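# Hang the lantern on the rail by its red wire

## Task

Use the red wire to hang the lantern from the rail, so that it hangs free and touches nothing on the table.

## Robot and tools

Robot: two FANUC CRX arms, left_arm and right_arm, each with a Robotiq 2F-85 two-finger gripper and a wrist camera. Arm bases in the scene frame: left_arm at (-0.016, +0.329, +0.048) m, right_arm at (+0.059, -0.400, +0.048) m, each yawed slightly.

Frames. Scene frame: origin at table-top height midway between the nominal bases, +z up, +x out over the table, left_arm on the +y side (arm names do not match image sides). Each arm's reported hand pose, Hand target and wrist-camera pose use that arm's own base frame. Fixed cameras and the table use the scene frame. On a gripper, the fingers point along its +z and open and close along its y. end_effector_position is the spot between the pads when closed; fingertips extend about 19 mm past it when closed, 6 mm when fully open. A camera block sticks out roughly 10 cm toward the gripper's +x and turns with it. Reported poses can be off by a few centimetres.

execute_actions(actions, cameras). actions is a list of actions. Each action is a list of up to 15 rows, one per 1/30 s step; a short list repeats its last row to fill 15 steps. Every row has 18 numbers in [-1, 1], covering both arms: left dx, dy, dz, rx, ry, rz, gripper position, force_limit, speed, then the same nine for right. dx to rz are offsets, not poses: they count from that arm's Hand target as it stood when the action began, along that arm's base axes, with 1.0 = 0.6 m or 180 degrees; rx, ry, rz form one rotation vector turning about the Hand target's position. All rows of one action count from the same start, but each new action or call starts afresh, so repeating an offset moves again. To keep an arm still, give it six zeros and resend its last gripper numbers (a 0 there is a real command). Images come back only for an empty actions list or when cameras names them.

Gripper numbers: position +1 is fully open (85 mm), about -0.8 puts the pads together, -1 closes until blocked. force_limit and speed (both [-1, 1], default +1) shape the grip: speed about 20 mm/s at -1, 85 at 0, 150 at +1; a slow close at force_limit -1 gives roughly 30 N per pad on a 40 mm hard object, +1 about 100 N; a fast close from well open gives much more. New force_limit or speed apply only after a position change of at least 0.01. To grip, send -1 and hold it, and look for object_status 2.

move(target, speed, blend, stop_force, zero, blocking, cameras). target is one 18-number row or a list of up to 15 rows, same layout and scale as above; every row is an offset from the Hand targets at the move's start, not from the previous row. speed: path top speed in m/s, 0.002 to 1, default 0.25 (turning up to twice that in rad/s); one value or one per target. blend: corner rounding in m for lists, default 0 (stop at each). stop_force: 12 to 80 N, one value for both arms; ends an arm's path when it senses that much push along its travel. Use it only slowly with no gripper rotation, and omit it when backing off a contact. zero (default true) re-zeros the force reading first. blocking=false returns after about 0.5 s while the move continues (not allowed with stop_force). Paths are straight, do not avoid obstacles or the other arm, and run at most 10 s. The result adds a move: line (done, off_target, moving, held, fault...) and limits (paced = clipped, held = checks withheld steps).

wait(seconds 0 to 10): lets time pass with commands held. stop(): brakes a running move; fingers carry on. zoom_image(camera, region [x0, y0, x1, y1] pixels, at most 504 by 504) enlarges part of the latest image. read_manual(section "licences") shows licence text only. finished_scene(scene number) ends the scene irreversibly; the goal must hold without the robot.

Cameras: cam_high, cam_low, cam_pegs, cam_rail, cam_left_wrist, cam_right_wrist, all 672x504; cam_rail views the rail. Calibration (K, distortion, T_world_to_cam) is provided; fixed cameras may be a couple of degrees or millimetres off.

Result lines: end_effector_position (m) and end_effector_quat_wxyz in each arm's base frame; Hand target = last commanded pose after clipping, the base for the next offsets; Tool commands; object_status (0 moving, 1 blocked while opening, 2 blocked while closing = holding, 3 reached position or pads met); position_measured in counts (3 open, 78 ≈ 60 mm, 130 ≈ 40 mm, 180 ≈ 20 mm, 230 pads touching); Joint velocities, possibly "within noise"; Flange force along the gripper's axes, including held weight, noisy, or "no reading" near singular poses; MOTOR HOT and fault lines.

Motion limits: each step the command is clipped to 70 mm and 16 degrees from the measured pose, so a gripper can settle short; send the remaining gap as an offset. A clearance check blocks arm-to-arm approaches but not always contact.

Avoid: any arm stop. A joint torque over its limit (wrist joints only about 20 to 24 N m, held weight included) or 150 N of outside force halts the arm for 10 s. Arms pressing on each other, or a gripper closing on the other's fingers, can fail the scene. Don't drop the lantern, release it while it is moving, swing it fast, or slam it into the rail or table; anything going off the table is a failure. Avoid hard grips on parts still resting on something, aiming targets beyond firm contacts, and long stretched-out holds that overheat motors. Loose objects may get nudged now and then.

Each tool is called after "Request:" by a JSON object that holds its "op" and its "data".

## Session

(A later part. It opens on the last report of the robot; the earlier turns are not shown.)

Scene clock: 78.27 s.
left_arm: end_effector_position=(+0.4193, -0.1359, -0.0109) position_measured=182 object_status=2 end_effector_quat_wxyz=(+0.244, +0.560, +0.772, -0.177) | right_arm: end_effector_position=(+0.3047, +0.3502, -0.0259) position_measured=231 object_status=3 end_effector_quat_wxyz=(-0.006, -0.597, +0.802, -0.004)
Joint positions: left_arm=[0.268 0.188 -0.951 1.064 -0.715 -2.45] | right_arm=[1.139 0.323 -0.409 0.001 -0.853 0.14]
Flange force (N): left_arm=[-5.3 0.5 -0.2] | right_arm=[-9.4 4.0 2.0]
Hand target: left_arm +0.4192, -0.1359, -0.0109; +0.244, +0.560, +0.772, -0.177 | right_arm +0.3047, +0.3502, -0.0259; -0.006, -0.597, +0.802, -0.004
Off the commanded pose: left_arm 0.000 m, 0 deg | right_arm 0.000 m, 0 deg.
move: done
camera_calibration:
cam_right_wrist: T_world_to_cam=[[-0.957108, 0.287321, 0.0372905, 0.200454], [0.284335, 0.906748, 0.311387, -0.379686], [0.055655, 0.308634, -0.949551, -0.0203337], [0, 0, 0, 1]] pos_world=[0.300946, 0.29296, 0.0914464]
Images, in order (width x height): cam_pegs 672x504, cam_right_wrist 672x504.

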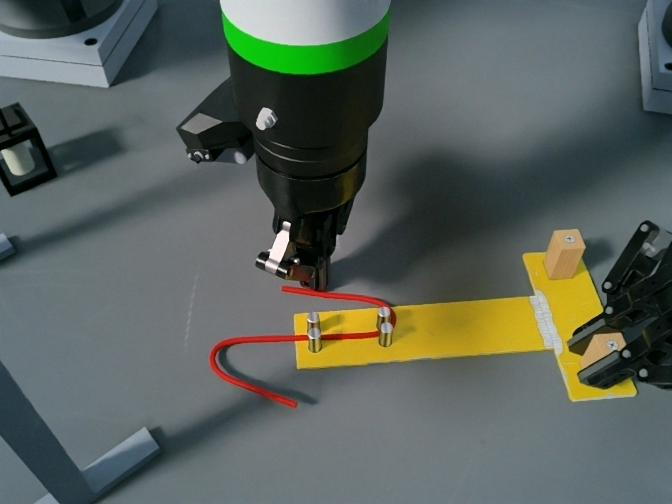

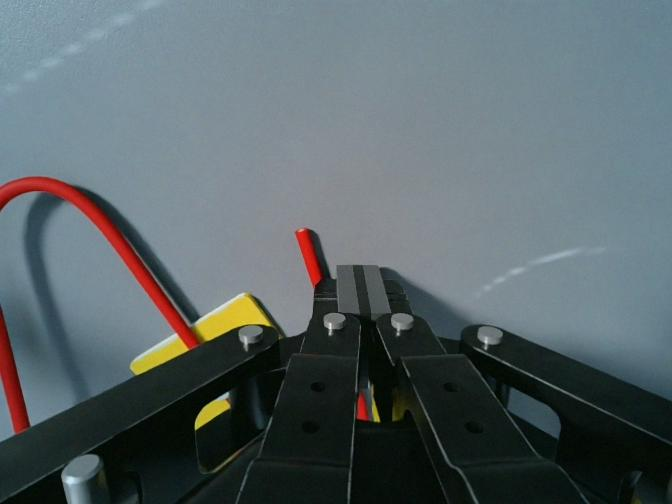

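Request:
{"op": "move", "data": {"target": [[0,0,0,0,0,0,-1,0.5,-1, -0.05,-0.01,0,0,0,0,-1,1,-1],[0,0,0,0,0,0,-1,0.5,-1, -0.08,-0.04,0.5,0,0,0,-1,1,-1],[0,0,0,0,0,0,0.6,0.5,0, -0.08,-0.6,0.7,0,0,0,-1,1,-1],[0,0.03,0.3,0,0,0,0.6,0.5,0, -0.2,-1,0.7,0,0,0,-1,1,-1]], "cameras": ["cam_pegs","cam_rail","cam_high"]}}

Scene clock: 88.07 s.
left_arm: end_effector_position=(+0.4192, -0.1179, +0.1691) position_measured=53 object_status=3 end_effector_quat_wxyz=(+0.244, +0.560, +0.772, -0.177) | right_arm: end_effector_position=(+0.1877, -0.2350, +0.3838) position_measured=231 object_status=3 end_effector_quat_wxyz=(-0.006, -0.597, +0.802, -0.004)
Joint positions: left_arm=[0.425 -0.126 -0.703 0.67 -1.166 -2.007] | right_arm=[-0.433 -0.354 -0.06 0.015 -1.864 1.718]
Flange force (N): left_arm=[-0.7 -3.9 -0.2] | right_arm=[-3.2 -4.3 -5.5]
Hand target: left_arm +0.4192, -0.1179, +0.1691; +0.244, +0.560, +0.772, -0.177 | right_arm +0.1877, -0.2350, +0.3838; -0.006, -0.597, +0.802, -0.004
Off the commanded pose: left_arm 0.000 m, 0 deg | right_arm 0.000 m, 0 deg.
move: done
Images, in order (width x height): cam_high 672x504, cam_pegs 672x504, cam_rail 672x504.

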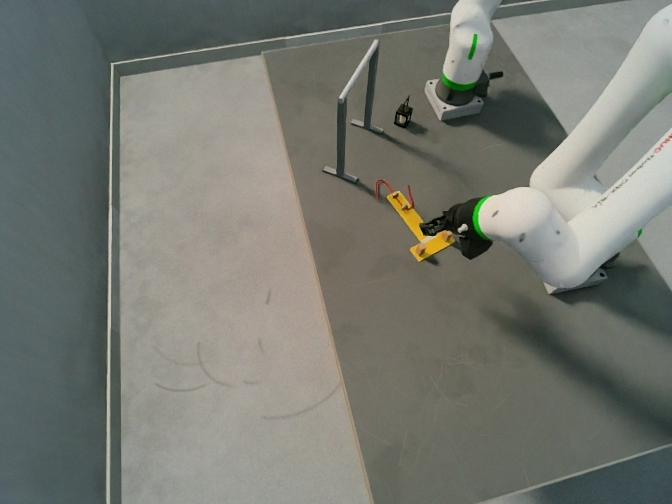

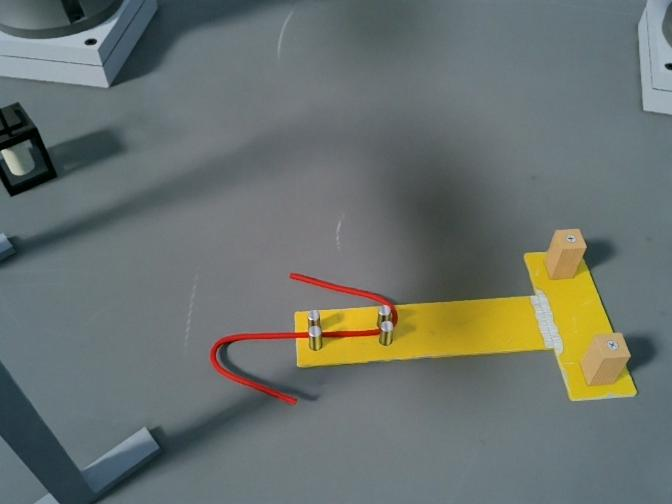

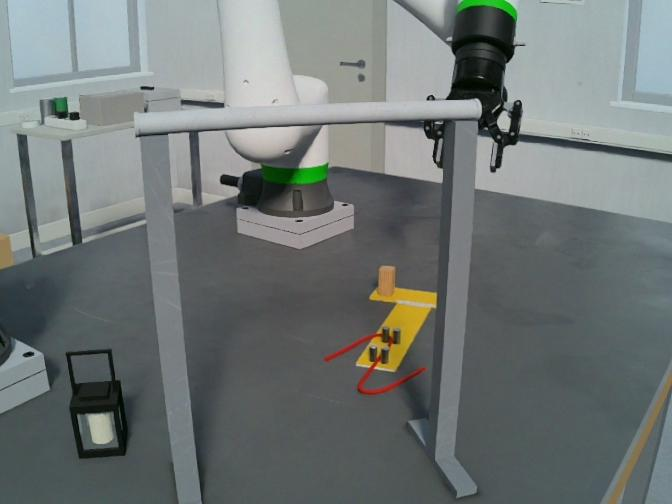

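Request:
{"op": "move", "data": {"target": [[0.006,-0.16,0,-0.048,0.143,0.477,-0.5,0,0, 0,0,0,0,0,0,-1,1,-1],[0.012,-0.322,0,-0.095,0.286,0.954,-0.5,0,0, 0,0,0,0,0,0,-1,1,-1],[0.012,-0.322,-0.182,-0.095,0.286,0.954,-0.5,0,0, 0,0,0,0,0,0,-1,1,-1]], "cameras": ["cam_left_wrist","cam_pegs"]}}

Scene clock: 96.83 s.
left_arm: end_effector_position=(+0.4264, -0.3111, +0.0600) position_measured=192 object_status=3 end_effector_quat_wxyz=(-0.001, +0.810, -0.586, +0.001) | right_arm: end_effector_position=(+0.1877, -0.2350, +0.3838) position_measured=231 object_status=3 end_effector_quat_wxyz=(-0.006, -0.597, +0.802, -0.004)
Joint positions: left_arm=[-0.382 0.325 -0.162 -0.002 -1.082 2.271] | right_arm=[-0.433 -0.354 -0.06 0.015 -1.864 1.718]
Flange force (N): left_arm=[-2.2 2.7 -1.5] | right_arm=[-1.4 -3.5 -5.0]
Hand target: left_arm +0.4264, -0.3111, +0.0599; -0.001, +0.810, -0.586, +0.001 | right_arm +0.1877, -0.2350, +0.3838; -0.006, -0.597, +0.802, -0.004
Off the commanded pose: left_arm 0.000 m, 0 deg | right_arm 0.000 m, 0 deg.
move: done
camera_calibration:
cam_left_wrist: T_world_to_cam=[[-0.950422, -0.310793, 0.010258, 0.308524], [-0.290361, 0.898782, 0.328452, 0.40186], [-0.1113, 0.309189, -0.944465, 0.330995], [0, 0, 0, 1]] pos_world=[0.446752, -0.367638, 0.177457]
Images, in order (width x height): cam_pegs 672x504, cam_left_wrist 672x504.

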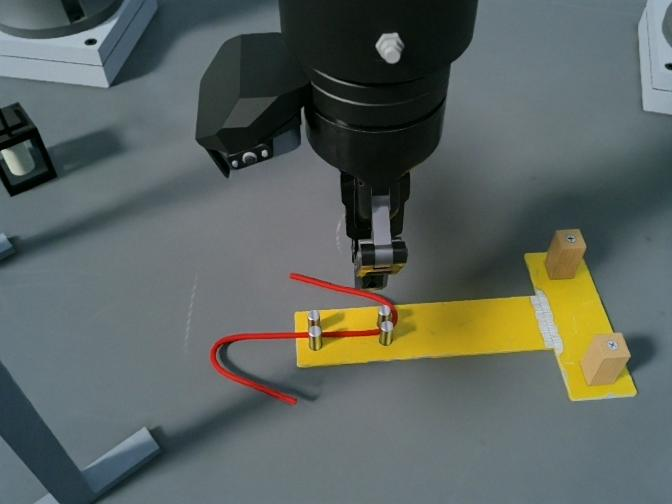

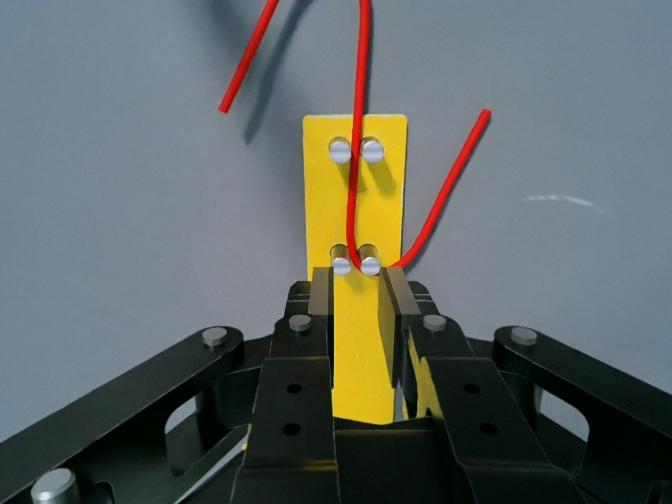

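Request:
{"op": "move", "data": {"target": [[0.002,-0.03,-0.06,0,0,0,-0.5,0,-1, 0,0,0,0,0,0,-1,1,-1],[0.002,-0.03,-0.132,0,0,0,-0.5,0,-1, 0,0,0,0,0,0,-1,1,-1]], "speed": 0.08}}

Request:
{"op": "move", "data": {"target": [0,0,0,0,0,0,-1,0.3,-1, 0,0,0,0,0,0,-1,1,-1], "cameras": ["cam_left_wrist","cam_pegs"]}}

Scene clock: 99.00 s.
left_arm: end_effector_position=(+0.4276, -0.3291, -0.0193) position_measured=192 object_status=3 end_effector_quat_wxyz=(-0.001, +0.810, -0.586, +0.001) | right_arm: end_effector_position=(+0.1877, -0.2350, +0.3838) position_measured=231 object_status=3 end_effector_quat_wxyz=(-0.006, -0.597, +0.802, -0.004)
Joint positions: left_arm=[-0.413 0.456 -0.193 -0.002 -0.92 2.303] | right_arm=[-0.433 -0.354 -0.06 0.015 -1.864 1.718]
Flange force (N): left_arm=[-1.7 2.3 -1.6] | right_arm=[-2.1 -3.8 -4.7]
Hand target: left_arm +0.4276, -0.3291, -0.0193; -0.001, +0.810, -0.586, +0.001 | right_arm +0.1877, -0.2350, +0.3838; -0.006, -0.597, +0.802, -0.004
Off the commanded pose: left_arm 0.000 m, 0 deg | right_arm 0.000 m, 0 deg.
move: done

Scene clock: 100.23 s.
left_arm: end_effector_position=(+0.4276, -0.3291, -0.0193) position_measured=228 object_status=0 end_effector_quat_wxyz=(-0.001, +0.810, -0.586, +0.001) | right_arm: end_effector_position=(+0.1877, -0.2350, +0.3838) position_measured=231 object_status=3 end_effector_quat_wxyz=(-0.006, -0.597, +0.802, -0.004)
Joint positions: left_arm=[-0.413 0.456 -0.193 -0.002 -0.92 2.303] | right_arm=[-0.433 -0.354 -0.06 0.015 -1.864 1.718]
Flange force (N): left_arm=[-2.3 2.1 -3.5] | right_arm=[-2.2 -4.0 -4.5]
Hand target: left_arm +0.4276, -0.3291, -0.0193; -0.001, +0.810, -0.586, +0.001 | right_arm +0.1877, -0.2350, +0.3838; -0.006, -0.597, +0.802, -0.004
Off the commanded pose: left_arm 0.000 m, 0 deg | right_arm 0.000 m, 0 deg.
move: done
camera_calibration:
cam_left_wrist: T_world_to_cam=[[-0.950408, -0.310831, 0.0103772, 0.30485], [-0.290367, 0.898801, 0.328394, 0.444416], [-0.111402, 0.309096, -0.944484, 0.261905], [0, 0, 0, 1]] pos_world=[0.447953, -0.385638, 0.0982575]
Images, in order (width x height): cam_pegs 672x504, cam_left_wrist 672x504.

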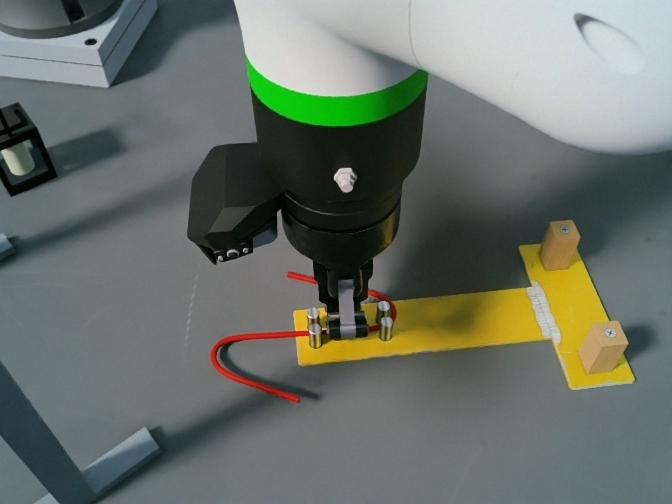

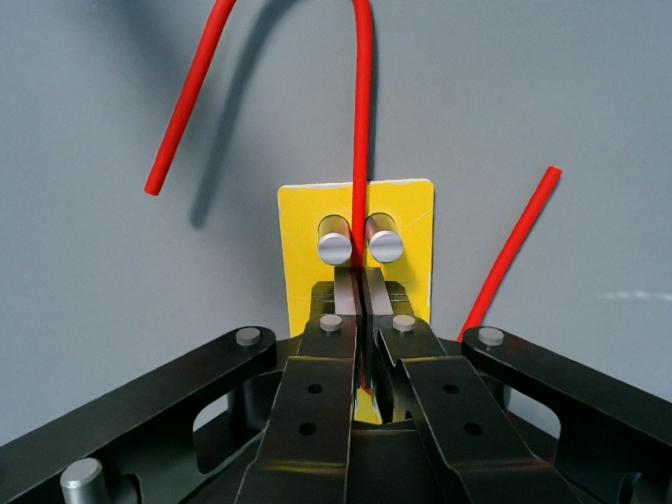

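Lift.

Request:
{"op": "move", "data": {"target": [[0,0,0.1,0,0,0,-1,0.3,-1, 0,0,0,0,0,0,-1,1,-1],[-0.05,0.1,0.4,0,0,0,-1,0.3,-1, 0,0,0,0,0,0,-1,1,-1]], "speed": [0.06,0.2], "cameras": ["cam_left_wrist","cam_pegs","cam_rail"]}}

Scene clock: 102.97 s.
left_arm: end_effector_position=(+0.3976, -0.2691, +0.2207) position_measured=231 object_status=3 end_effector_quat_wxyz=(-0.001, +0.810, -0.586, +0.001) | right_arm: end_effector_position=(+0.1877, -0.2350, +0.3838) position_measured=231 object_status=3 end_effector_quat_wxyz=(-0.006, -0.597, +0.802, -0.004)
Joint positions: left_arm=[-0.322 0.087 -0.053 -0.001 -1.428 2.21] | right_arm=[-0.433 -0.354 -0.06 0.015 -1.864 1.718]
Flange force (N): left_arm=[-2.8 3.4 0.9] | right_arm=[-2.3 -3.9 -4.5]
Hand target: left_arm +0.3976, -0.2691, +0.2207; -0.001, +0.810, -0.586, +0.001 | right_arm +0.1877, -0.2350, +0.3838; -0.006, -0.597, +0.802, -0.004
Off the commanded pose: left_arm 0.000 m, 0 deg | right_arm 0.000 m, 0 deg.
move: done
camera_calibration:
cam_left_wrist: T_world_to_cam=[[-0.950421, -0.310784, 0.0106278, 0.292434], [-0.290249, 0.898851, 0.328363, 0.302939], [-0.111603, 0.308998, -0.944492, 0.466749], [0, 0, 0, 1]] pos_world=[0.417953, -0.325638, 0.338259]
Images, in order (width x height): cam_pegs 672x504, cam_rail 672x504, cam_left_wrist 672x504.

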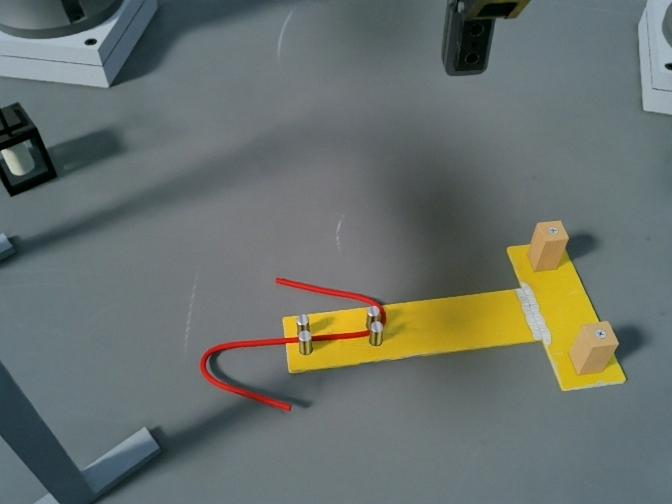

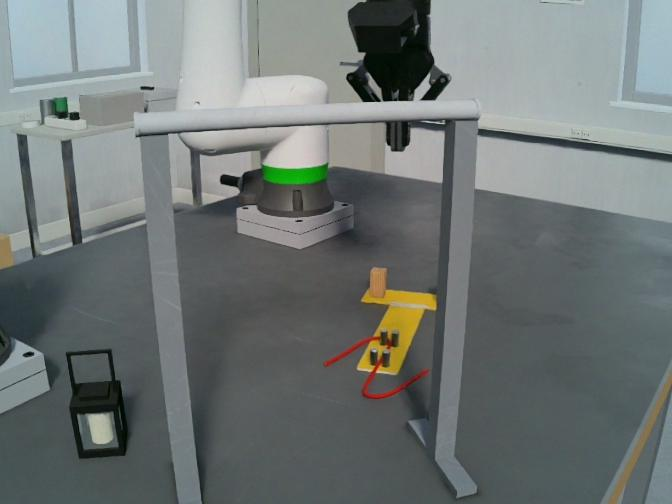

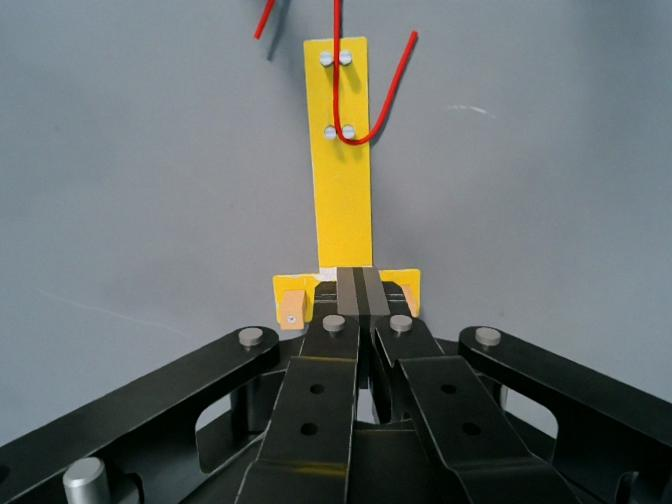

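Request:
{"op": "move", "data": {"target": [[0.037,-0.113,-0.36,0,0,0,-0.5,0,-1, 0,0,0,0,0,0,-1,1,-1]]}}

Request:
{"op": "move", "data": {"target": [[0,0,-0.055,0,0,0,-0.5,0,-1, 0,0,0,0,0,0,-1,1,-1]], "speed": 0.01, "stop_force": 12, "cameras": ["cam_left_wrist"]}}

Scene clock: 104.77 s.
left_arm: end_effector_position=(+0.4198, -0.3369, +0.0048) position_measured=192 object_status=3 end_effector_quat_wxyz=(-0.001, +0.810, -0.586, +0.001) | right_arm: end_effector_position=(+0.1877, -0.2350, +0.3838) position_measured=231 object_status=3 end_effector_quat_wxyz=(-0.006, -0.597, +0.802, -0.004)
Joint positions: left_arm=[-0.433 0.418 -0.18 -0.002 -0.97 2.322] | right_arm=[-0.433 -0.354 -0.06 0.015 -1.864 1.718]
Flange force (N): left_arm=[-1.9 2.1 -1.0] | right_arm=[-1.8 -4.1 -4.7]
Hand target: left_arm +0.4198, -0.3369, +0.0047; -0.001, +0.810, -0.586, +0.001 | right_arm +0.1877, -0.2350, +0.3838; -0.006, -0.597, +0.802, -0.004
Off the commanded pose: left_arm 0.000 m, 0 deg | right_arm 0.000 m, 0 deg.
move: done

Scene clock: 107.63 s.
left_arm: end_effector_position=(+0.4199, -0.3369, -0.0178) position_measured=192 object_status=3 end_effector_quat_wxyz=(-0.001, +0.810, -0.586, +0.001) | right_arm: end_effector_position=(+0.1877, -0.2350, +0.3838) position_measured=231 object_status=3 end_effector_quat_wxyz=(-0.006, -0.597, +0.802, -0.004)
Joint positions: left_arm=[-0.433 0.451 -0.196 -0.002 -0.921 2.323] | right_arm=[-0.433 -0.354 -0.06 0.015 -1.864 1.718]
Flange force (N): left_arm=[-7.9 1.7 -22.5] | right_arm=[-1.3 -4.2 -5.0]
Hand target: left_arm +0.4199, -0.3369, -0.0178; -0.001, +0.810, -0.586, +0.001 (not the last commanded pose) | right_arm +0.1877, -0.2350, +0.3838; -0.006, -0.597, +0.802, -0.004
Off the commanded pose: left_arm 0.010 m, 0 deg | right_arm 0.000 m, 0 deg.
move: contact (left_arm)
camera_calibration:
cam_left_wrist: T_world_to_cam=[[-0.950425, -0.310782, 0.0103273, 0.295029], [-0.29035, 0.898848, 0.328282, 0.448723], [-0.111307, 0.309008, -0.944523, 0.264696], [0, 0, 0, 1]] pos_world=[0.440152, -0.393438, 0.0996571]
Images, in order (width x height): cam_left_wrist 672x504.

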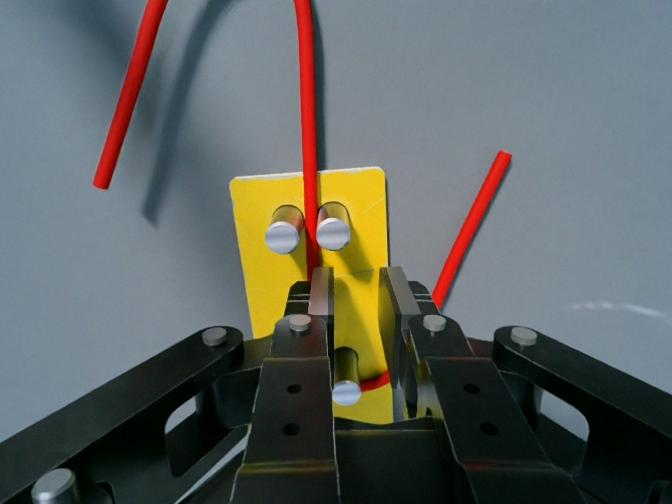

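Request:
{"op": "move", "data": {"target": [[0,0,0.02,0,0,0,-0.5,0,-1, 0,0,0,0,0,0,-1,1,-1],[0.016,0.006,0.02,0,0,0,-0.5,0,-1, 0,0,0,0,0,0,-1,1,-1]], "speed": 0.05}}

Request:
{"op": "move", "data": {"target": [[0,0,-0.038,0,0,0,-0.5,0,-1, 0,0,0,0,0,0,-1,1,-1]], "speed": 0.01, "stop_force": 12, "cameras": ["cam_left_wrist"]}}

Scene clock: 109.23 s.
left_arm: end_effector_position=(+0.4295, -0.3333, -0.0058) position_measured=192 object_status=3 end_effector_quat_wxyz=(-0.001, +0.810, -0.586, +0.001) | right_arm: end_effector_position=(+0.1877, -0.2350, +0.3838) position_measured=231 object_status=3 end_effector_quat_wxyz=(-0.006, -0.597, +0.802, -0.004)
Joint positions: left_arm=[-0.419 0.445 -0.171 -0.002 -0.952 2.309] | right_arm=[-0.433 -0.354 -0.06 0.015 -1.864 1.718]
Flange force (N): left_arm=[-2.6 2.4 -1.3] | right_arm=[-2.0 -3.5 -4.2]
Hand target: left_arm +0.4295, -0.3333, -0.0058; -0.001, +0.810, -0.586, +0.001 | right_arm +0.1877, -0.2350, +0.3838; -0.006, -0.597, +0.802, -0.004
Off the commanded pose: left_arm 0.000 m, 0 deg | right_arm 0.000 m, 0 deg.
move: done

Scene clock: 111.43 s.
left_arm: end_effector_position=(+0.4295, -0.3333, -0.0217) position_measured=192 object_status=3 end_effector_quat_wxyz=(-0.001, +0.810, -0.586, +0.001) | right_arm: end_effector_position=(+0.1877, -0.2350, +0.3838) position_measured=231 object_status=3 end_effector_quat_wxyz=(-0.006, -0.597, +0.802, -0.004)
Joint positions: left_arm=[-0.419 0.468 -0.182 -0.002 -0.919 2.309] | right_arm=[-0.433 -0.354 -0.06 0.015 -1.864 1.718]
Flange force (N): left_arm=[-9.1 3.1 -26.2] | right_arm=[-1.2 -4.1 -4.4]
Hand target: left_arm +0.4295, -0.3333, -0.0217; -0.001, +0.810, -0.586, +0.001 (not the last commanded pose) | right_arm +0.1877, -0.2350, +0.3838; -0.006, -0.597, +0.802, -0.004
Off the commanded pose: left_arm 0.007 m, 0 deg | right_arm 0.000 m, 0 deg.
move: contact (left_arm)
camera_calibration:
cam_left_wrist: T_world_to_cam=[[-0.950408, -0.310838, 0.0102068, 0.305389], [-0.290443, 0.898828, 0.328255, 0.449621], [-0.111208, 0.309012, -0.944534, 0.260937], [0, 0, 0, 1]] pos_world=[0.449852, -0.389838, 0.0957564]
Images, in order (width x height): cam_left_wrist 672x504.

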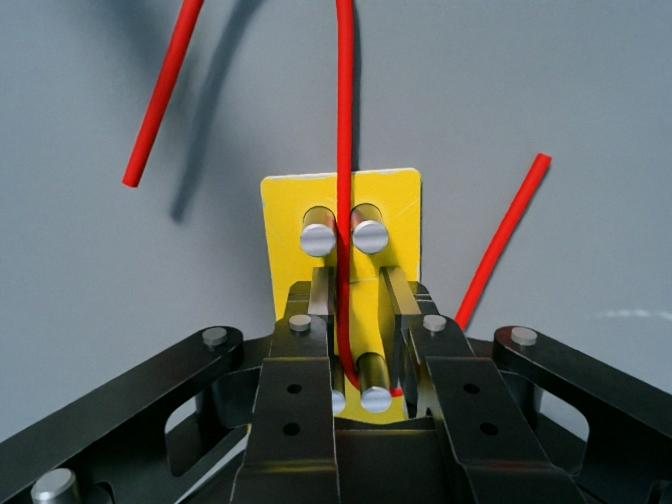

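Request:
{"op": "move", "data": {"target": [[0,0,0.0035,0,0,0,-0.5,0,-1, 0,0,0,0,0,0,-1,1,-1]]}}

Request:
{"op": "move", "data": {"target": [0,0,0,0,0,0,-1,1,-1, 0,0,0,0,0,0,-1,1,-1]}}

Request:
{"op": "move", "data": {"target": [0,0,0.05,0,0,0,-1,1,-1, 0,0,0,0,0,0,-1,1,-1], "speed": 0.03, "cameras": ["cam_left_wrist","cam_pegs","cam_rail"]}}

Scene clock: 112.40 s.
left_arm: end_effector_position=(+0.4295, -0.3333, -0.0196) position_measured=192 object_status=3 end_effector_quat_wxyz=(-0.001, +0.810, -0.586, +0.001) | right_arm: end_effector_position=(+0.1877, -0.2350, +0.3838) position_measured=231 object_status=3 end_effector_quat_wxyz=(-0.006, -0.597, +0.802, -0.004)
Joint positions: left_arm=[-0.419 0.465 -0.18 -0.002 -0.923 2.309] | right_arm=[-0.433 -0.354 -0.06 0.015 -1.864 1.718]
Flange force (N): left_arm=[-2.4 2.6 -2.1] | right_arm=[-1.8 -4.7 -4.7]
Hand target: left_arm +0.4295, -0.3333, -0.0196; -0.001, +0.810, -0.586, +0.001 | right_arm +0.1877, -0.2350, +0.3838; -0.006, -0.597, +0.802, -0.004
Off the commanded pose: left_arm 0.000 m, 0 deg | right_arm 0.000 m, 0 deg.
move: done

Scene clock: 113.70 s.
left_arm: end_effector_position=(+0.4295, -0.3333, -0.0196) position_measured=229 object_status=0 end_effector_quat_wxyz=(-0.001, +0.810, -0.586, +0.001) | right_arm: end_effector_position=(+0.1877, -0.2350, +0.3838) position_measured=231 object_status=3 end_effector_quat_wxyz=(-0.006, -0.597, +0.802, -0.004)
Joint positions: left_arm=[-0.419 0.465 -0.18 -0.002 -0.923 2.309] | right_arm=[-0.433 -0.354 -0.06 0.015 -1.864 1.718]
Flange force (N): left_arm=[-3.3 1.6 -4.9] | right_arm=[-1.2 -3.5 -4.4]
Hand target: left_arm +0.4295, -0.3333, -0.0196; -0.001, +0.810, -0.586, +0.001 | right_arm +0.1877, -0.2350, +0.3838; -0.006, -0.597, +0.802, -0.004
Off the commanded pose: left_arm 0.000 m, 0 deg | right_arm 0.000 m, 0 deg.
move: done

Scene clock: 115.00 s.
left_arm: end_effector_position=(+0.4295, -0.3333, +0.0104) position_measured=229 object_status=2 end_effector_quat_wxyz=(-0.001, +0.810, -0.586, +0.001) | right_arm: end_effector_position=(+0.1877, -0.2350, +0.3838) position_measured=231 object_status=3 end_effector_quat_wxyz=(-0.006, -0.597, +0.802, -0.004)
Joint positions: left_arm=[-0.419 0.422 -0.159 -0.002 -0.987 2.309] | right_arm=[-0.433 -0.354 -0.06 0.015 -1.864 1.718]
Flange force (N): left_arm=[-2.4 3.2 0.4] | right_arm=[-1.4 -3.9 -4.5]
Hand target: left_arm +0.4295, -0.3333, +0.0104; -0.001, +0.810, -0.586, +0.001 | right_arm +0.1877, -0.2350, +0.3838; -0.006, -0.597, +0.802, -0.004
Off the commanded pose: left_arm 0.000 m, 0 deg | right_arm 0.000 m, 0 deg.
move: done
camera_calibration:
cam_left_wrist: T_world_to_cam=[[-0.950425, -0.310782, 0.0103275, 0.305076], [-0.290349, 0.898848, 0.328282, 0.439046], [-0.111307, 0.309008, -0.944523, 0.291299], [0, 0, 0, 1]] pos_world=[0.449852, -0.389838, 0.127857]
Images, in order (width x height): cam_pegs 672x504, cam_rail 672x504, cam_left_wrist 672x504.

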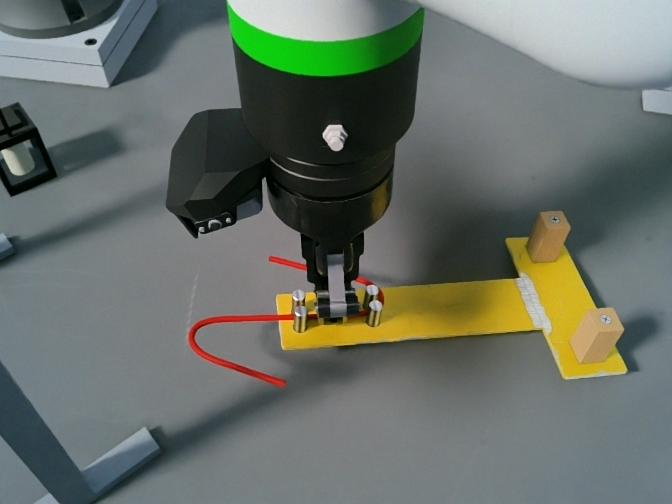

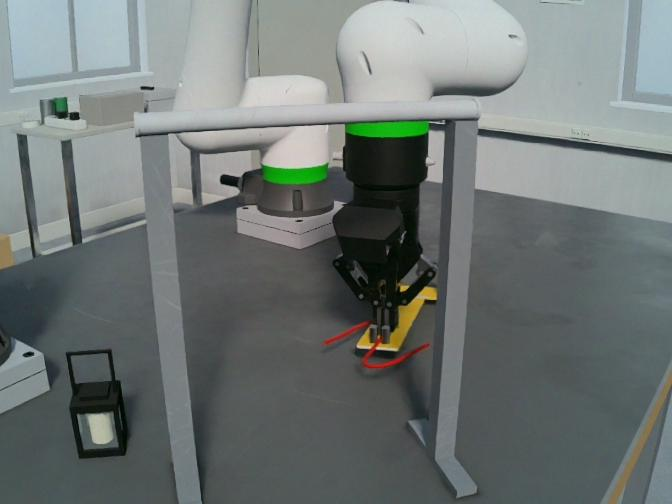

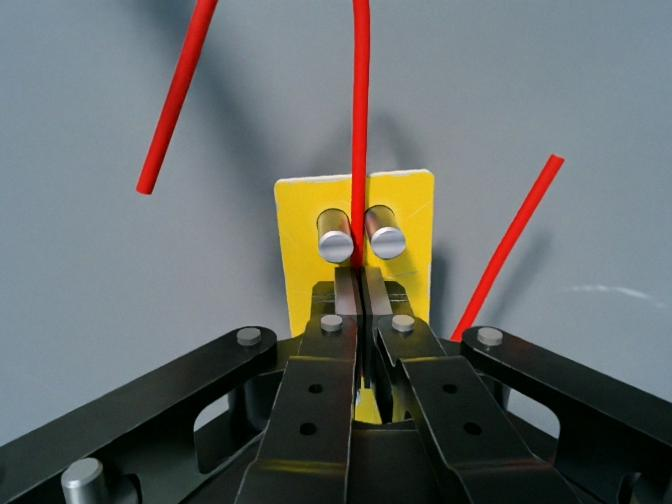

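Request:
{"op": "move", "data": {"target": [[0,0,-0.047,0,0,0,-1,1,-1, 0,0,0,0,0,0,-1,1,-1]], "speed": 0.04}}

Request:
{"op": "move", "data": {"target": [[0,0,0,0,0,0,-0.5,0.5,-1, 0,0,0,0,0,0,-1,1,-1],[0,0,0.2,0,0,0,-0.5,0.5,-1, 0,0,0,0,0,0,-1,1,-1],[0,0.28,0.35,0.048,-0.143,-0.477,0.5,0.5,-1, 0,0,0,0,0,0,-1,1,-1],[0,0.28,0.35,0.095,-0.286,-0.954,0.5,0.5,-1, 0,0,0,0,0,0,-1,1,-1]], "cameras": ["cam_left_wrist","cam_pegs"]}}

Scene clock: 116.53 s.
left_arm: end_effector_position=(+0.4295, -0.3333, -0.0178) position_measured=229 object_status=2 end_effector_quat_wxyz=(-0.001, +0.810, -0.586, +0.001) | right_arm: end_effector_position=(+0.1877, -0.2350, +0.3838) position_measured=231 object_status=3 end_effector_quat_wxyz=(-0.006, -0.597, +0.802, -0.004)
Joint positions: left_arm=[-0.419 0.462 -0.179 -0.002 -0.927 2.309] | right_arm=[-0.433 -0.354 -0.06 0.015 -1.864 1.718]
Flange force (N): left_arm=[-2.2 2.3 -0.5] | right_arm=[-1.5 -4.3 -4.9]
Hand target: left_arm +0.4295, -0.3333, -0.0178; -0.001, +0.810, -0.586, +0.001 | right_arm +0.1877, -0.2350, +0.3838; -0.006, -0.597, +0.802, -0.004
Off the commanded pose: left_arm 0.000 m, 0 deg | right_arm 0.000 m, 0 deg.
move: done

Scene clock: 126.90 s.
left_arm: end_effector_position=(+0.4295, -0.1653, +0.1922) position_measured=66 object_status=3 end_effector_quat_wxyz=(+0.229, +0.247, +0.927, -0.166) | right_arm: end_effector_position=(+0.1877, -0.2350, +0.3838) position_measured=231 object_status=3 end_effector_quat_wxyz=(-0.006, -0.597, +0.802, -0.004)
Joint positions: left_arm=[0.22 -0.276 -0.747 0.651 -0.931 -1.095] | right_arm=[-0.433 -0.354 -0.06 0.015 -1.864 1.718]
Flange force (N): left_arm=[3.1 -2.4 -1.8] | right_arm=[-1.8 -4.3 -5.1]
Hand target: left_arm +0.4295, -0.1653, +0.1922; +0.229, +0.247, +0.927, -0.166 (not the last commanded pose) | right_arm +0.1877, -0.2350, +0.3838; -0.006, -0.597, +0.802, -0.004
Off the commanded pose: left_arm 0.000 m, 40 deg | right_arm 0.000 m, 0 deg.
move: off_target (left_arm; path cut at 10 s); path passed 3 of 4 targets
camera_calibration:
cam_left_wrist: T_world_to_cam=[[0.530864, 0.827474, -0.182949, -0.0555493], [0.613932, -0.226696, 0.756106, -0.428349], [0.584184, -0.513708, -0.628358, -0.0843806], [0, 0, 0, 1]] pos_world=[0.34176, -0.0944865, 0.260693]
Images, in order (width x height): cam_pegs 672x504, cam_left_wrist 672x504.

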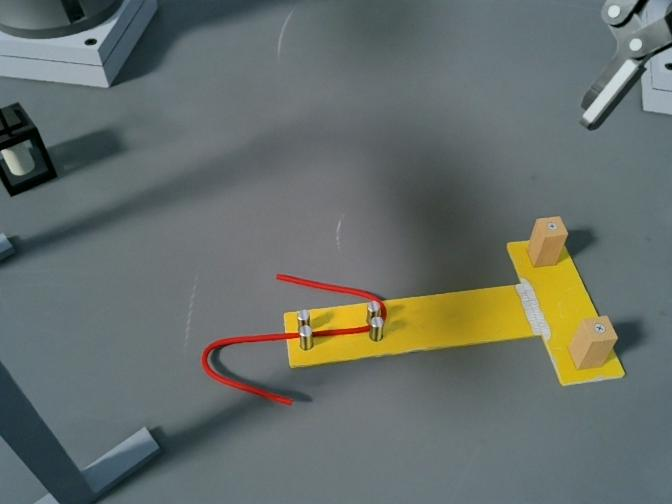

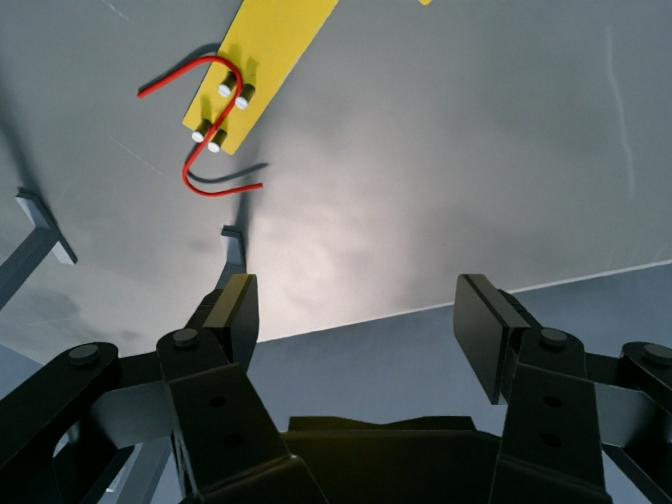

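Request:
{"op": "move", "data": {"target": [[-0.044,0.032,-0.22,0.0234,-0.063,-0.191,0.5,0.5,-1, 0,0,0,0,0,0,-0.5,0,0],[-0.044,0.032,-0.22,0.0234,-0.063,-0.191,0.5,0.5,-1, 0.269,0.8,-0.2,0,0,0.197,-0.5,0,0]], "speed": 0.3, "cameras": ["cam_left_wrist","cam_right_wrist","cam_pegs"]}}

Scene clock: 131.43 s.
left_arm: end_effector_position=(+0.4031, -0.1461, +0.0602) position_measured=66 object_status=3 end_effector_quat_wxyz=(+0.250, +0.533, +0.791, -0.168) | right_arm: end_effector_position=(+0.3491, +0.2449, +0.2638) position_measured=192 object_status=3 end_effector_quat_wxyz=(+0.005, +0.813, -0.582, +0.006)
Joint positions: left_arm=[0.305 -0.041 -0.954 0.891 -0.828 -2.169] | right_arm=[0.93 -0.053 -0.099 0.011 -1.534 0.968]
Joint velocities: left_arm=[within noise] | right_arm=[-0.001 0 0.001 -0.005 0 0]
Flange force (N): left_arm=[-1.2 -3.1 -2.0] | right_arm=[-4.8 -6.5 -2.8]
Hand target: left_arm +0.4031, -0.1461, +0.0602; +0.250, +0.533, +0.791, -0.168 | right_arm +0.3491, +0.2450, +0.2638; +0.005, +0.813, -0.582, +0.005
Off the commanded pose: left_arm 0.000 m, 0 deg | right_arm 0.000 m, 0 deg.
move: done
camera_calibration:
cam_left_wrist: T_world_to_cam=[[0.924026, 0.382137, 0.0121408, -0.316912], [0.214102, -0.543497, 0.811647, -0.196464], [0.316759, -0.747384, -0.584022, -0.0710688], [0, 0, 0, 1]] pos_world=[0.35741, -0.0387895, 0.121801]
cam_right_wrist: T_world_to_cam=[[-0.946285, -0.321182, 0.0372418, 0.407707], [-0.294444, 0.903589, 0.311174, -0.184072], [-0.133595, 0.283493, -0.949623, 0.357038], [0, 0, 0, 1]] pos_world=[0.379306, 0.196055, 0.381146]
Images, in order (width x height): cam_pegs 672x504, cam_left_wrist 672x504, cam_right_wrist 672x504.

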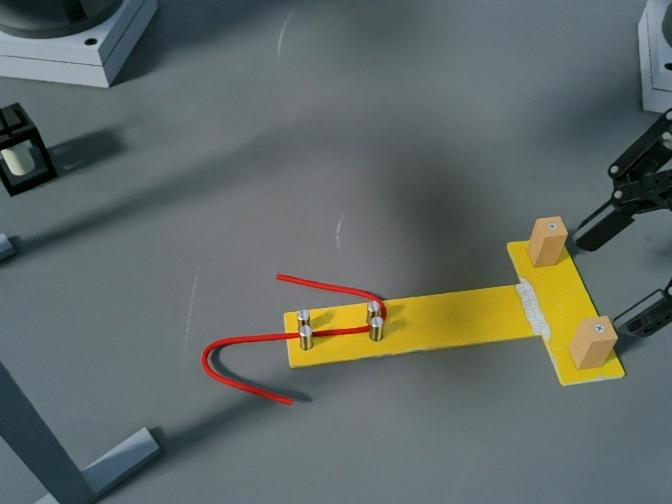

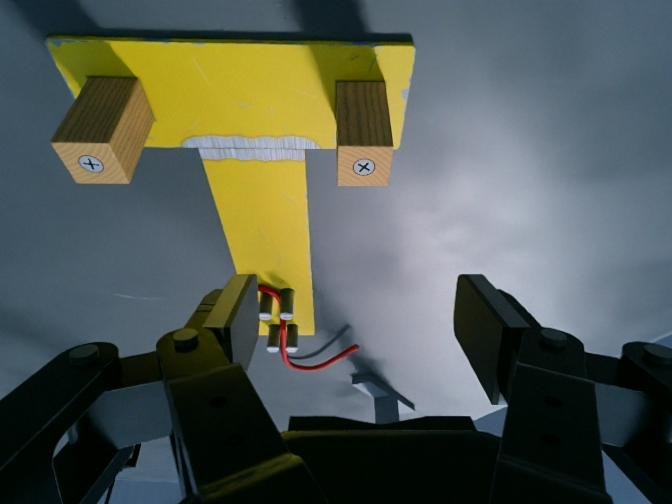

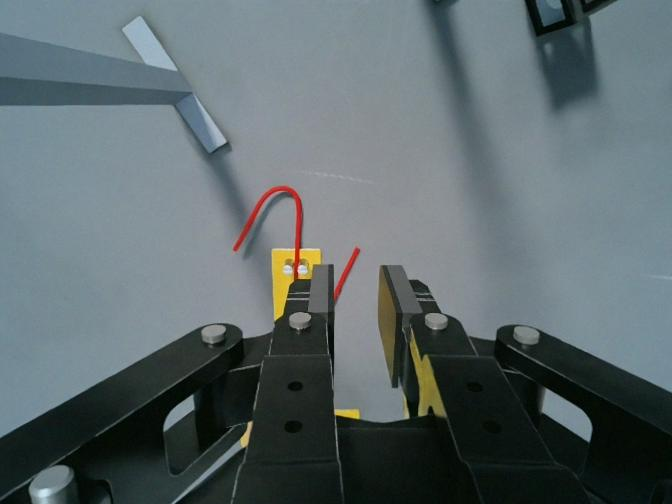

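Request:
{"op": "move", "data": {"target": [[0.013,0,-0.118,0,0,0,0.5,0.5,-1, 0,0.234,0,0,0,0,-0.5,0,0]]}}

Request:
{"op": "move", "data": {"target": [[0,0,0,0,0,0,-1,0.5,-1, 0,0,-0.3,0,0,0,-0.5,0,0]], "cameras": ["cam_left_wrist","cam_right_wrist","cam_pegs"]}}

Scene clock: 132.73 s.
left_arm: end_effector_position=(+0.4109, -0.1461, -0.0106) position_measured=66 object_status=3 end_effector_quat_wxyz=(+0.250, +0.533, +0.791, -0.168) | right_arm: end_effector_position=(+0.3491, +0.3854, +0.2638) position_measured=192 object_status=3 end_effector_quat_wxyz=(+0.005, +0.813, -0.582, +0.005)
Joint positions: left_arm=[0.202 0.142 -1.017 1.182 -0.656 -2.441] | right_arm=[1.093 0.187 0.157 0.009 -1.552 0.805]
Flange force (N): left_arm=[-1.5 -2.2 -2.5] | right_arm=[-6.5 -7.2 -3.5]
Hand target: left_arm +0.4109, -0.1461, -0.0106; +0.250, +0.533, +0.791, -0.168 | right_arm +0.3491, +0.3854, +0.2638; +0.005, +0.813, -0.582, +0.005
Off the commanded pose: left_arm 0.000 m, 0 deg | right_arm 0.000 m, 0 deg.
move: done

Scene clock: 135.37 s.
left_arm: end_effector_position=(+0.4109, -0.1461, -0.0106) position_measured=182 object_status=0 end_effector_quat_wxyz=(+0.250, +0.533, +0.791, -0.168) | right_arm: end_effector_position=(+0.3491, +0.3854, +0.0838) position_measured=192 object_status=3 end_effector_quat_wxyz=(+0.005, +0.813, -0.582, +0.005)
Joint positions: left_arm=[0.202 0.142 -1.017 1.182 -0.656 -2.441] | right_arm=[1.093 0.288 -0.152 0.01 -1.142 0.801]
Flange force (N): left_arm=[-5.9 -5.3 -19.7] | right_arm=[-5.9 -6.7 0.6]
Hand target: left_arm +0.4109, -0.1461, -0.0106; +0.250, +0.533, +0.791, -0.168 | right_arm +0.3491, +0.3854, +0.0838; +0.005, +0.813, -0.582, +0.005
Off the commanded pose: left_arm 0.000 m, 0 deg | right_arm 0.000 m, 0 deg.
move: done
camera_calibration:
cam_left_wrist: T_world_to_cam=[[0.924026, 0.382137, 0.0121408, -0.32326], [0.214102, -0.543497, 0.811647, -0.140669], [0.316759, -0.747384, -0.584022, -0.114888], [0, 0, 0, 1]] pos_world=[0.36521, -0.0387895, 0.0510012]
cam_right_wrist: T_world_to_cam=[[-0.946262, -0.321233, 0.0373918, 0.45942], [-0.294426, 0.903536, 0.311345, -0.255067], [-0.133799, 0.283605, -0.949561, 0.146289], [0, 0, 0, 1]] pos_world=[0.379207, 0.336555, 0.201146]
Images, in order (width x height): cam_pegs 672x504, cam_left_wrist 672x504, cam_right_wrist 672x504.

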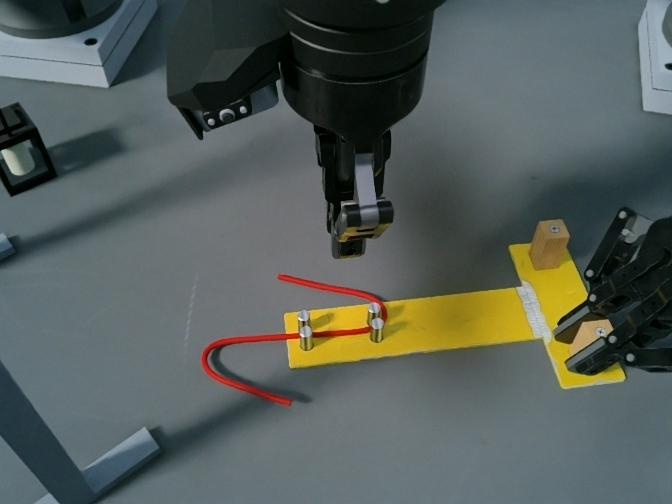

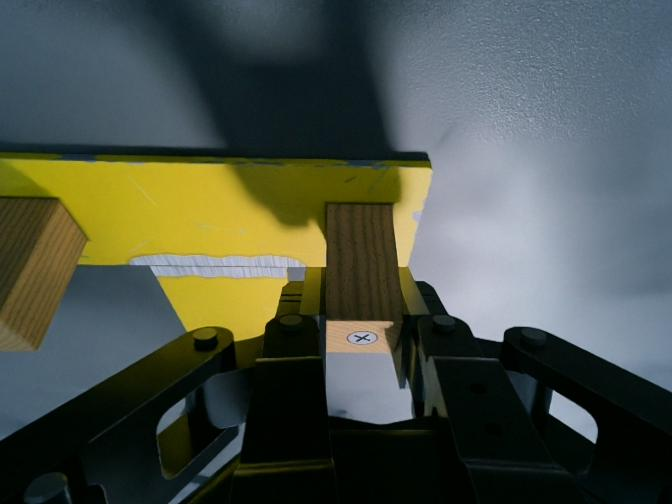

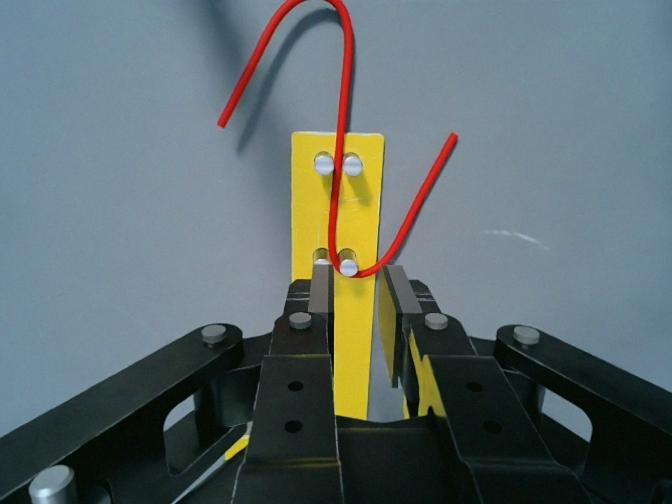

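Request:
{"op": "move", "data": {"target": [[0,0,0.0025,0,0,0,-1,0.5,-1, 0.012,-0.010,-0.1,0,0,0,-0.5,0,0],[0,0,0.0025,0,0,0,-1,0.5,-1, 0.012,-0.010,-0.173,0,0,0,-0.5,0,0]], "speed": [0.1,0.03], "cameras": ["cam_right_wrist"]}}

Scene clock: 138.37 s.
left_arm: end_effector_position=(+0.4109, -0.1461, -0.0091) position_measured=182 object_status=2 end_effector_quat_wxyz=(+0.250, +0.533, +0.791, -0.168) | right_arm: end_effector_position=(+0.3563, +0.3794, -0.0200) position_measured=192 object_status=3 end_effector_quat_wxyz=(+0.005, +0.813, -0.582, +0.005)
Joint positions: left_arm=[0.205 0.138 -1.016 1.173 -0.659 -2.434] | right_arm=[1.075 0.425 -0.247 0.012 -0.91 0.816]
Flange force (N): left_arm=[-1.2 -2.3 -0.5] | right_arm=[-5.9 -6.1 2.0]
Hand target: left_arm +0.4109, -0.1461, -0.0091; +0.250, +0.533, +0.791, -0.168 | right_arm +0.3563, +0.3794, -0.0200; +0.005, +0.813, -0.582, +0.005
Off the commanded pose: left_arm 0.000 m, 0 deg | right_arm 0.000 m, 0 deg.
move: done
camera_calibration:
cam_right_wrist: T_world_to_cam=[[-0.946289, -0.321148, 0.0374214, 0.468167], [-0.294337, 0.903566, 0.311343, -0.215252], [-0.1338, 0.283606, -0.94956, 0.0503895], [0, 0, 0, 1]] pos_world=[0.386407, 0.330555, 0.0973458]
Images, in order (width x height): cam_right_wrist 672x504.

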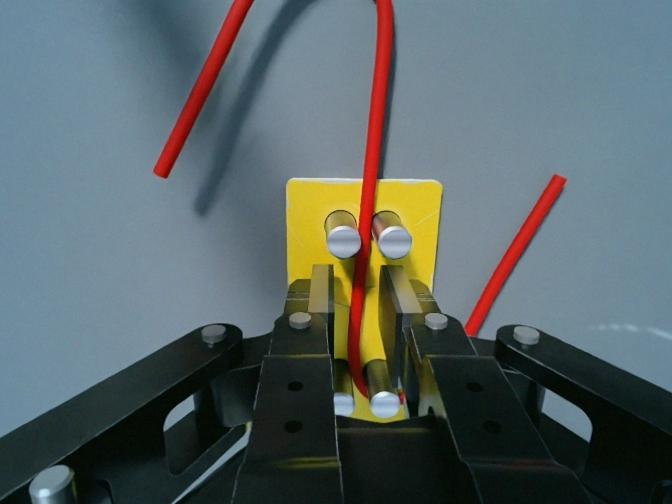

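Centered.

Request:
{"op": "move", "data": {"target": [0,0,0,0,0,0,-1,0.5,-1, 0,0,0,0,0,0,-1,1,-1]}}

Request:
{"op": "move", "data": {"target": [0,0,0,0,0,0,-1,0.5,-1, 0,0,0.12,0,0,0,-1,1,-1], "speed": 0.03, "cameras": ["cam_right_wrist","cam_pegs","cam_rail"]}}

Scene clock: 139.63 s.
left_arm: end_effector_position=(+0.4109, -0.1461, -0.0091) position_measured=182 object_status=2 end_effector_quat_wxyz=(+0.250, +0.533, +0.791, -0.168) | right_arm: end_effector_position=(+0.3563, +0.3793, -0.0200) position_measured=231 object_status=0 end_effector_quat_wxyz=(+0.005, +0.813, -0.582, +0.006)
Joint positions: left_arm=[0.205 0.138 -1.016 1.173 -0.659 -2.434] | right_arm=[1.075 0.425 -0.247 0.012 -0.91 0.816]
Flange force (N): left_arm=[2.0 -0.2 3.9] | right_arm=[-7.0 1.4 -28.0]
Hand target: left_arm +0.4109, -0.1461, -0.0091; +0.250, +0.533, +0.791, -0.168 | right_arm +0.3563, +0.3794, -0.0200; +0.005, +0.813, -0.582, +0.005
Off the commanded pose: left_arm 0.000 m, 0 deg | right_arm 0.000 m, 0 deg.
move: done

Scene clock: 142.33 s.
left_arm: end_effector_position=(+0.4109, -0.1461, -0.0091) position_measured=182 object_status=2 end_effector_quat_wxyz=(+0.250, +0.533, +0.791, -0.168) | right_arm: end_effector_position=(+0.3563, +0.3794, +0.0519) position_measured=231 object_status=3 end_effector_quat_wxyz=(+0.005, +0.813, -0.582, +0.005)
Joint positions: left_arm=[0.205 0.138 -1.016 1.173 -0.659 -2.434] | right_arm=[1.075 0.325 -0.187 0.011 -1.07 0.818]
Flange force (N): left_arm=[-0.9 -2.5 -0.6] | right_arm=[-6.0 -6.2 1.4]
Hand target: left_arm +0.4109, -0.1461, -0.0091; +0.250, +0.533, +0.791, -0.168 | right_arm +0.3563, +0.3794, +0.0520; +0.005, +0.813, -0.582, +0.005
Off the commanded pose: left_arm 0.000 m, 0 deg | right_arm 0.000 m, 0 deg.
move: done
camera_calibration:
cam_right_wrist: T_world_to_cam=[[-0.946289, -0.321148, 0.0374214, 0.465473], [-0.294337, 0.903566, 0.311343, -0.237669], [-0.1338, 0.283606, -0.94956, 0.118758], [0, 0, 0, 1]] pos_world=[0.386407, 0.330555, 0.169346]
Images, in order (width x height): cam_pegs 672x504, cam_rail 672x504, cam_right_wrist 672x504.

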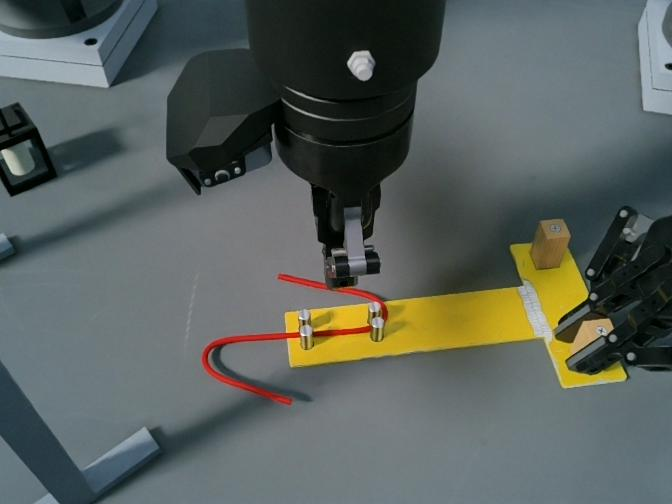

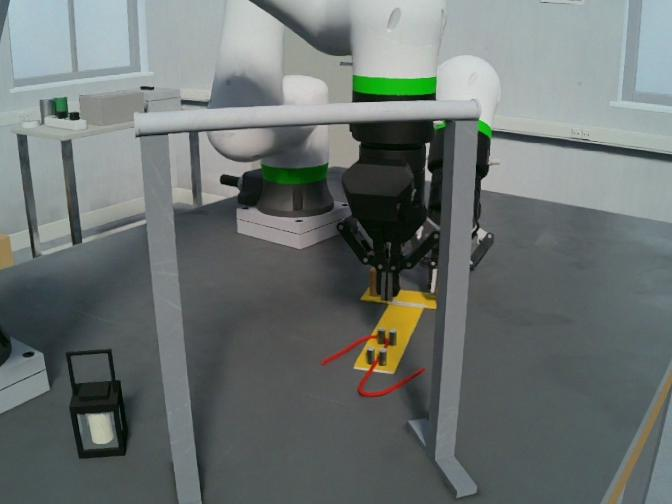

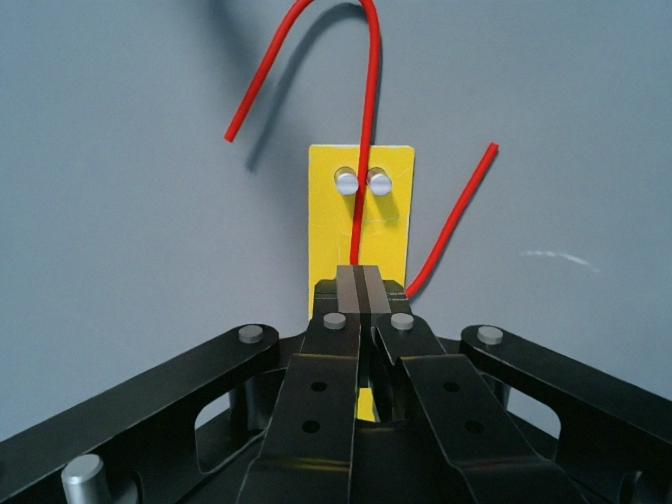

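Request:
{"op": "move", "data": {"target": [[0,0,0,0,0,0,-1,0.5,-1, 0.024,-0.088,0,0,0,0,-0.5,1,-1],[0,0,0,0,0,0,-1,0.5,-1, 0.024,-0.088,-0.128,0,0,0,-0.5,1,-1]], "speed": 0.1, "cameras": ["cam_right_wrist"]}}

Scene clock: 144.63 s.
left_arm: end_effector_position=(+0.4109, -0.1461, -0.0091) position_measured=182 object_status=2 end_effector_quat_wxyz=(+0.250, +0.533, +0.791, -0.168) | right_arm: end_effector_position=(+0.3707, +0.3266, -0.0248) position_measured=192 object_status=3 end_effector_quat_wxyz=(+0.005, +0.813, -0.582, +0.005)
Joint positions: left_arm=[0.205 0.138 -1.016 1.173 -0.659 -2.434] | right_arm=[0.995 0.378 -0.331 0.014 -0.872 0.895]
Flange force (N): left_arm=[-0.8 -2.1 -0.7] | right_arm=[-4.3 -3.7 1.2]
Hand target: left_arm +0.4109, -0.1461, -0.0091; +0.250, +0.533, +0.791, -0.168 | right_arm +0.3707, +0.3266, -0.0248; +0.005, +0.813, -0.582, +0.005
Off the commanded pose: left_arm 0.000 m, 0 deg | right_arm 0.000 m, 0 deg.
move: done
camera_calibration:
cam_right_wrist: T_world_to_cam=[[-0.946293, -0.321141, 0.0373909, 0.465019], [-0.294326, 0.90354, 0.311429, -0.161816], [-0.133797, 0.283698, -0.949533, 0.0627038], [0, 0, 0, 1]] pos_world=[0.400807, 0.277755, 0.0925461]
Images, in order (width x height): cam_right_wrist 672x504.

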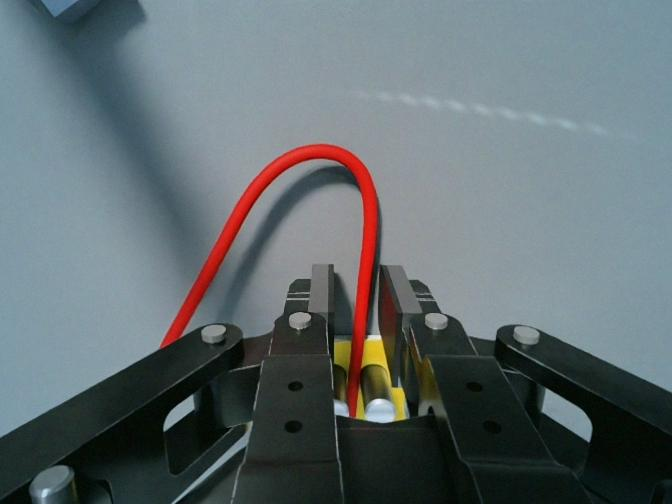

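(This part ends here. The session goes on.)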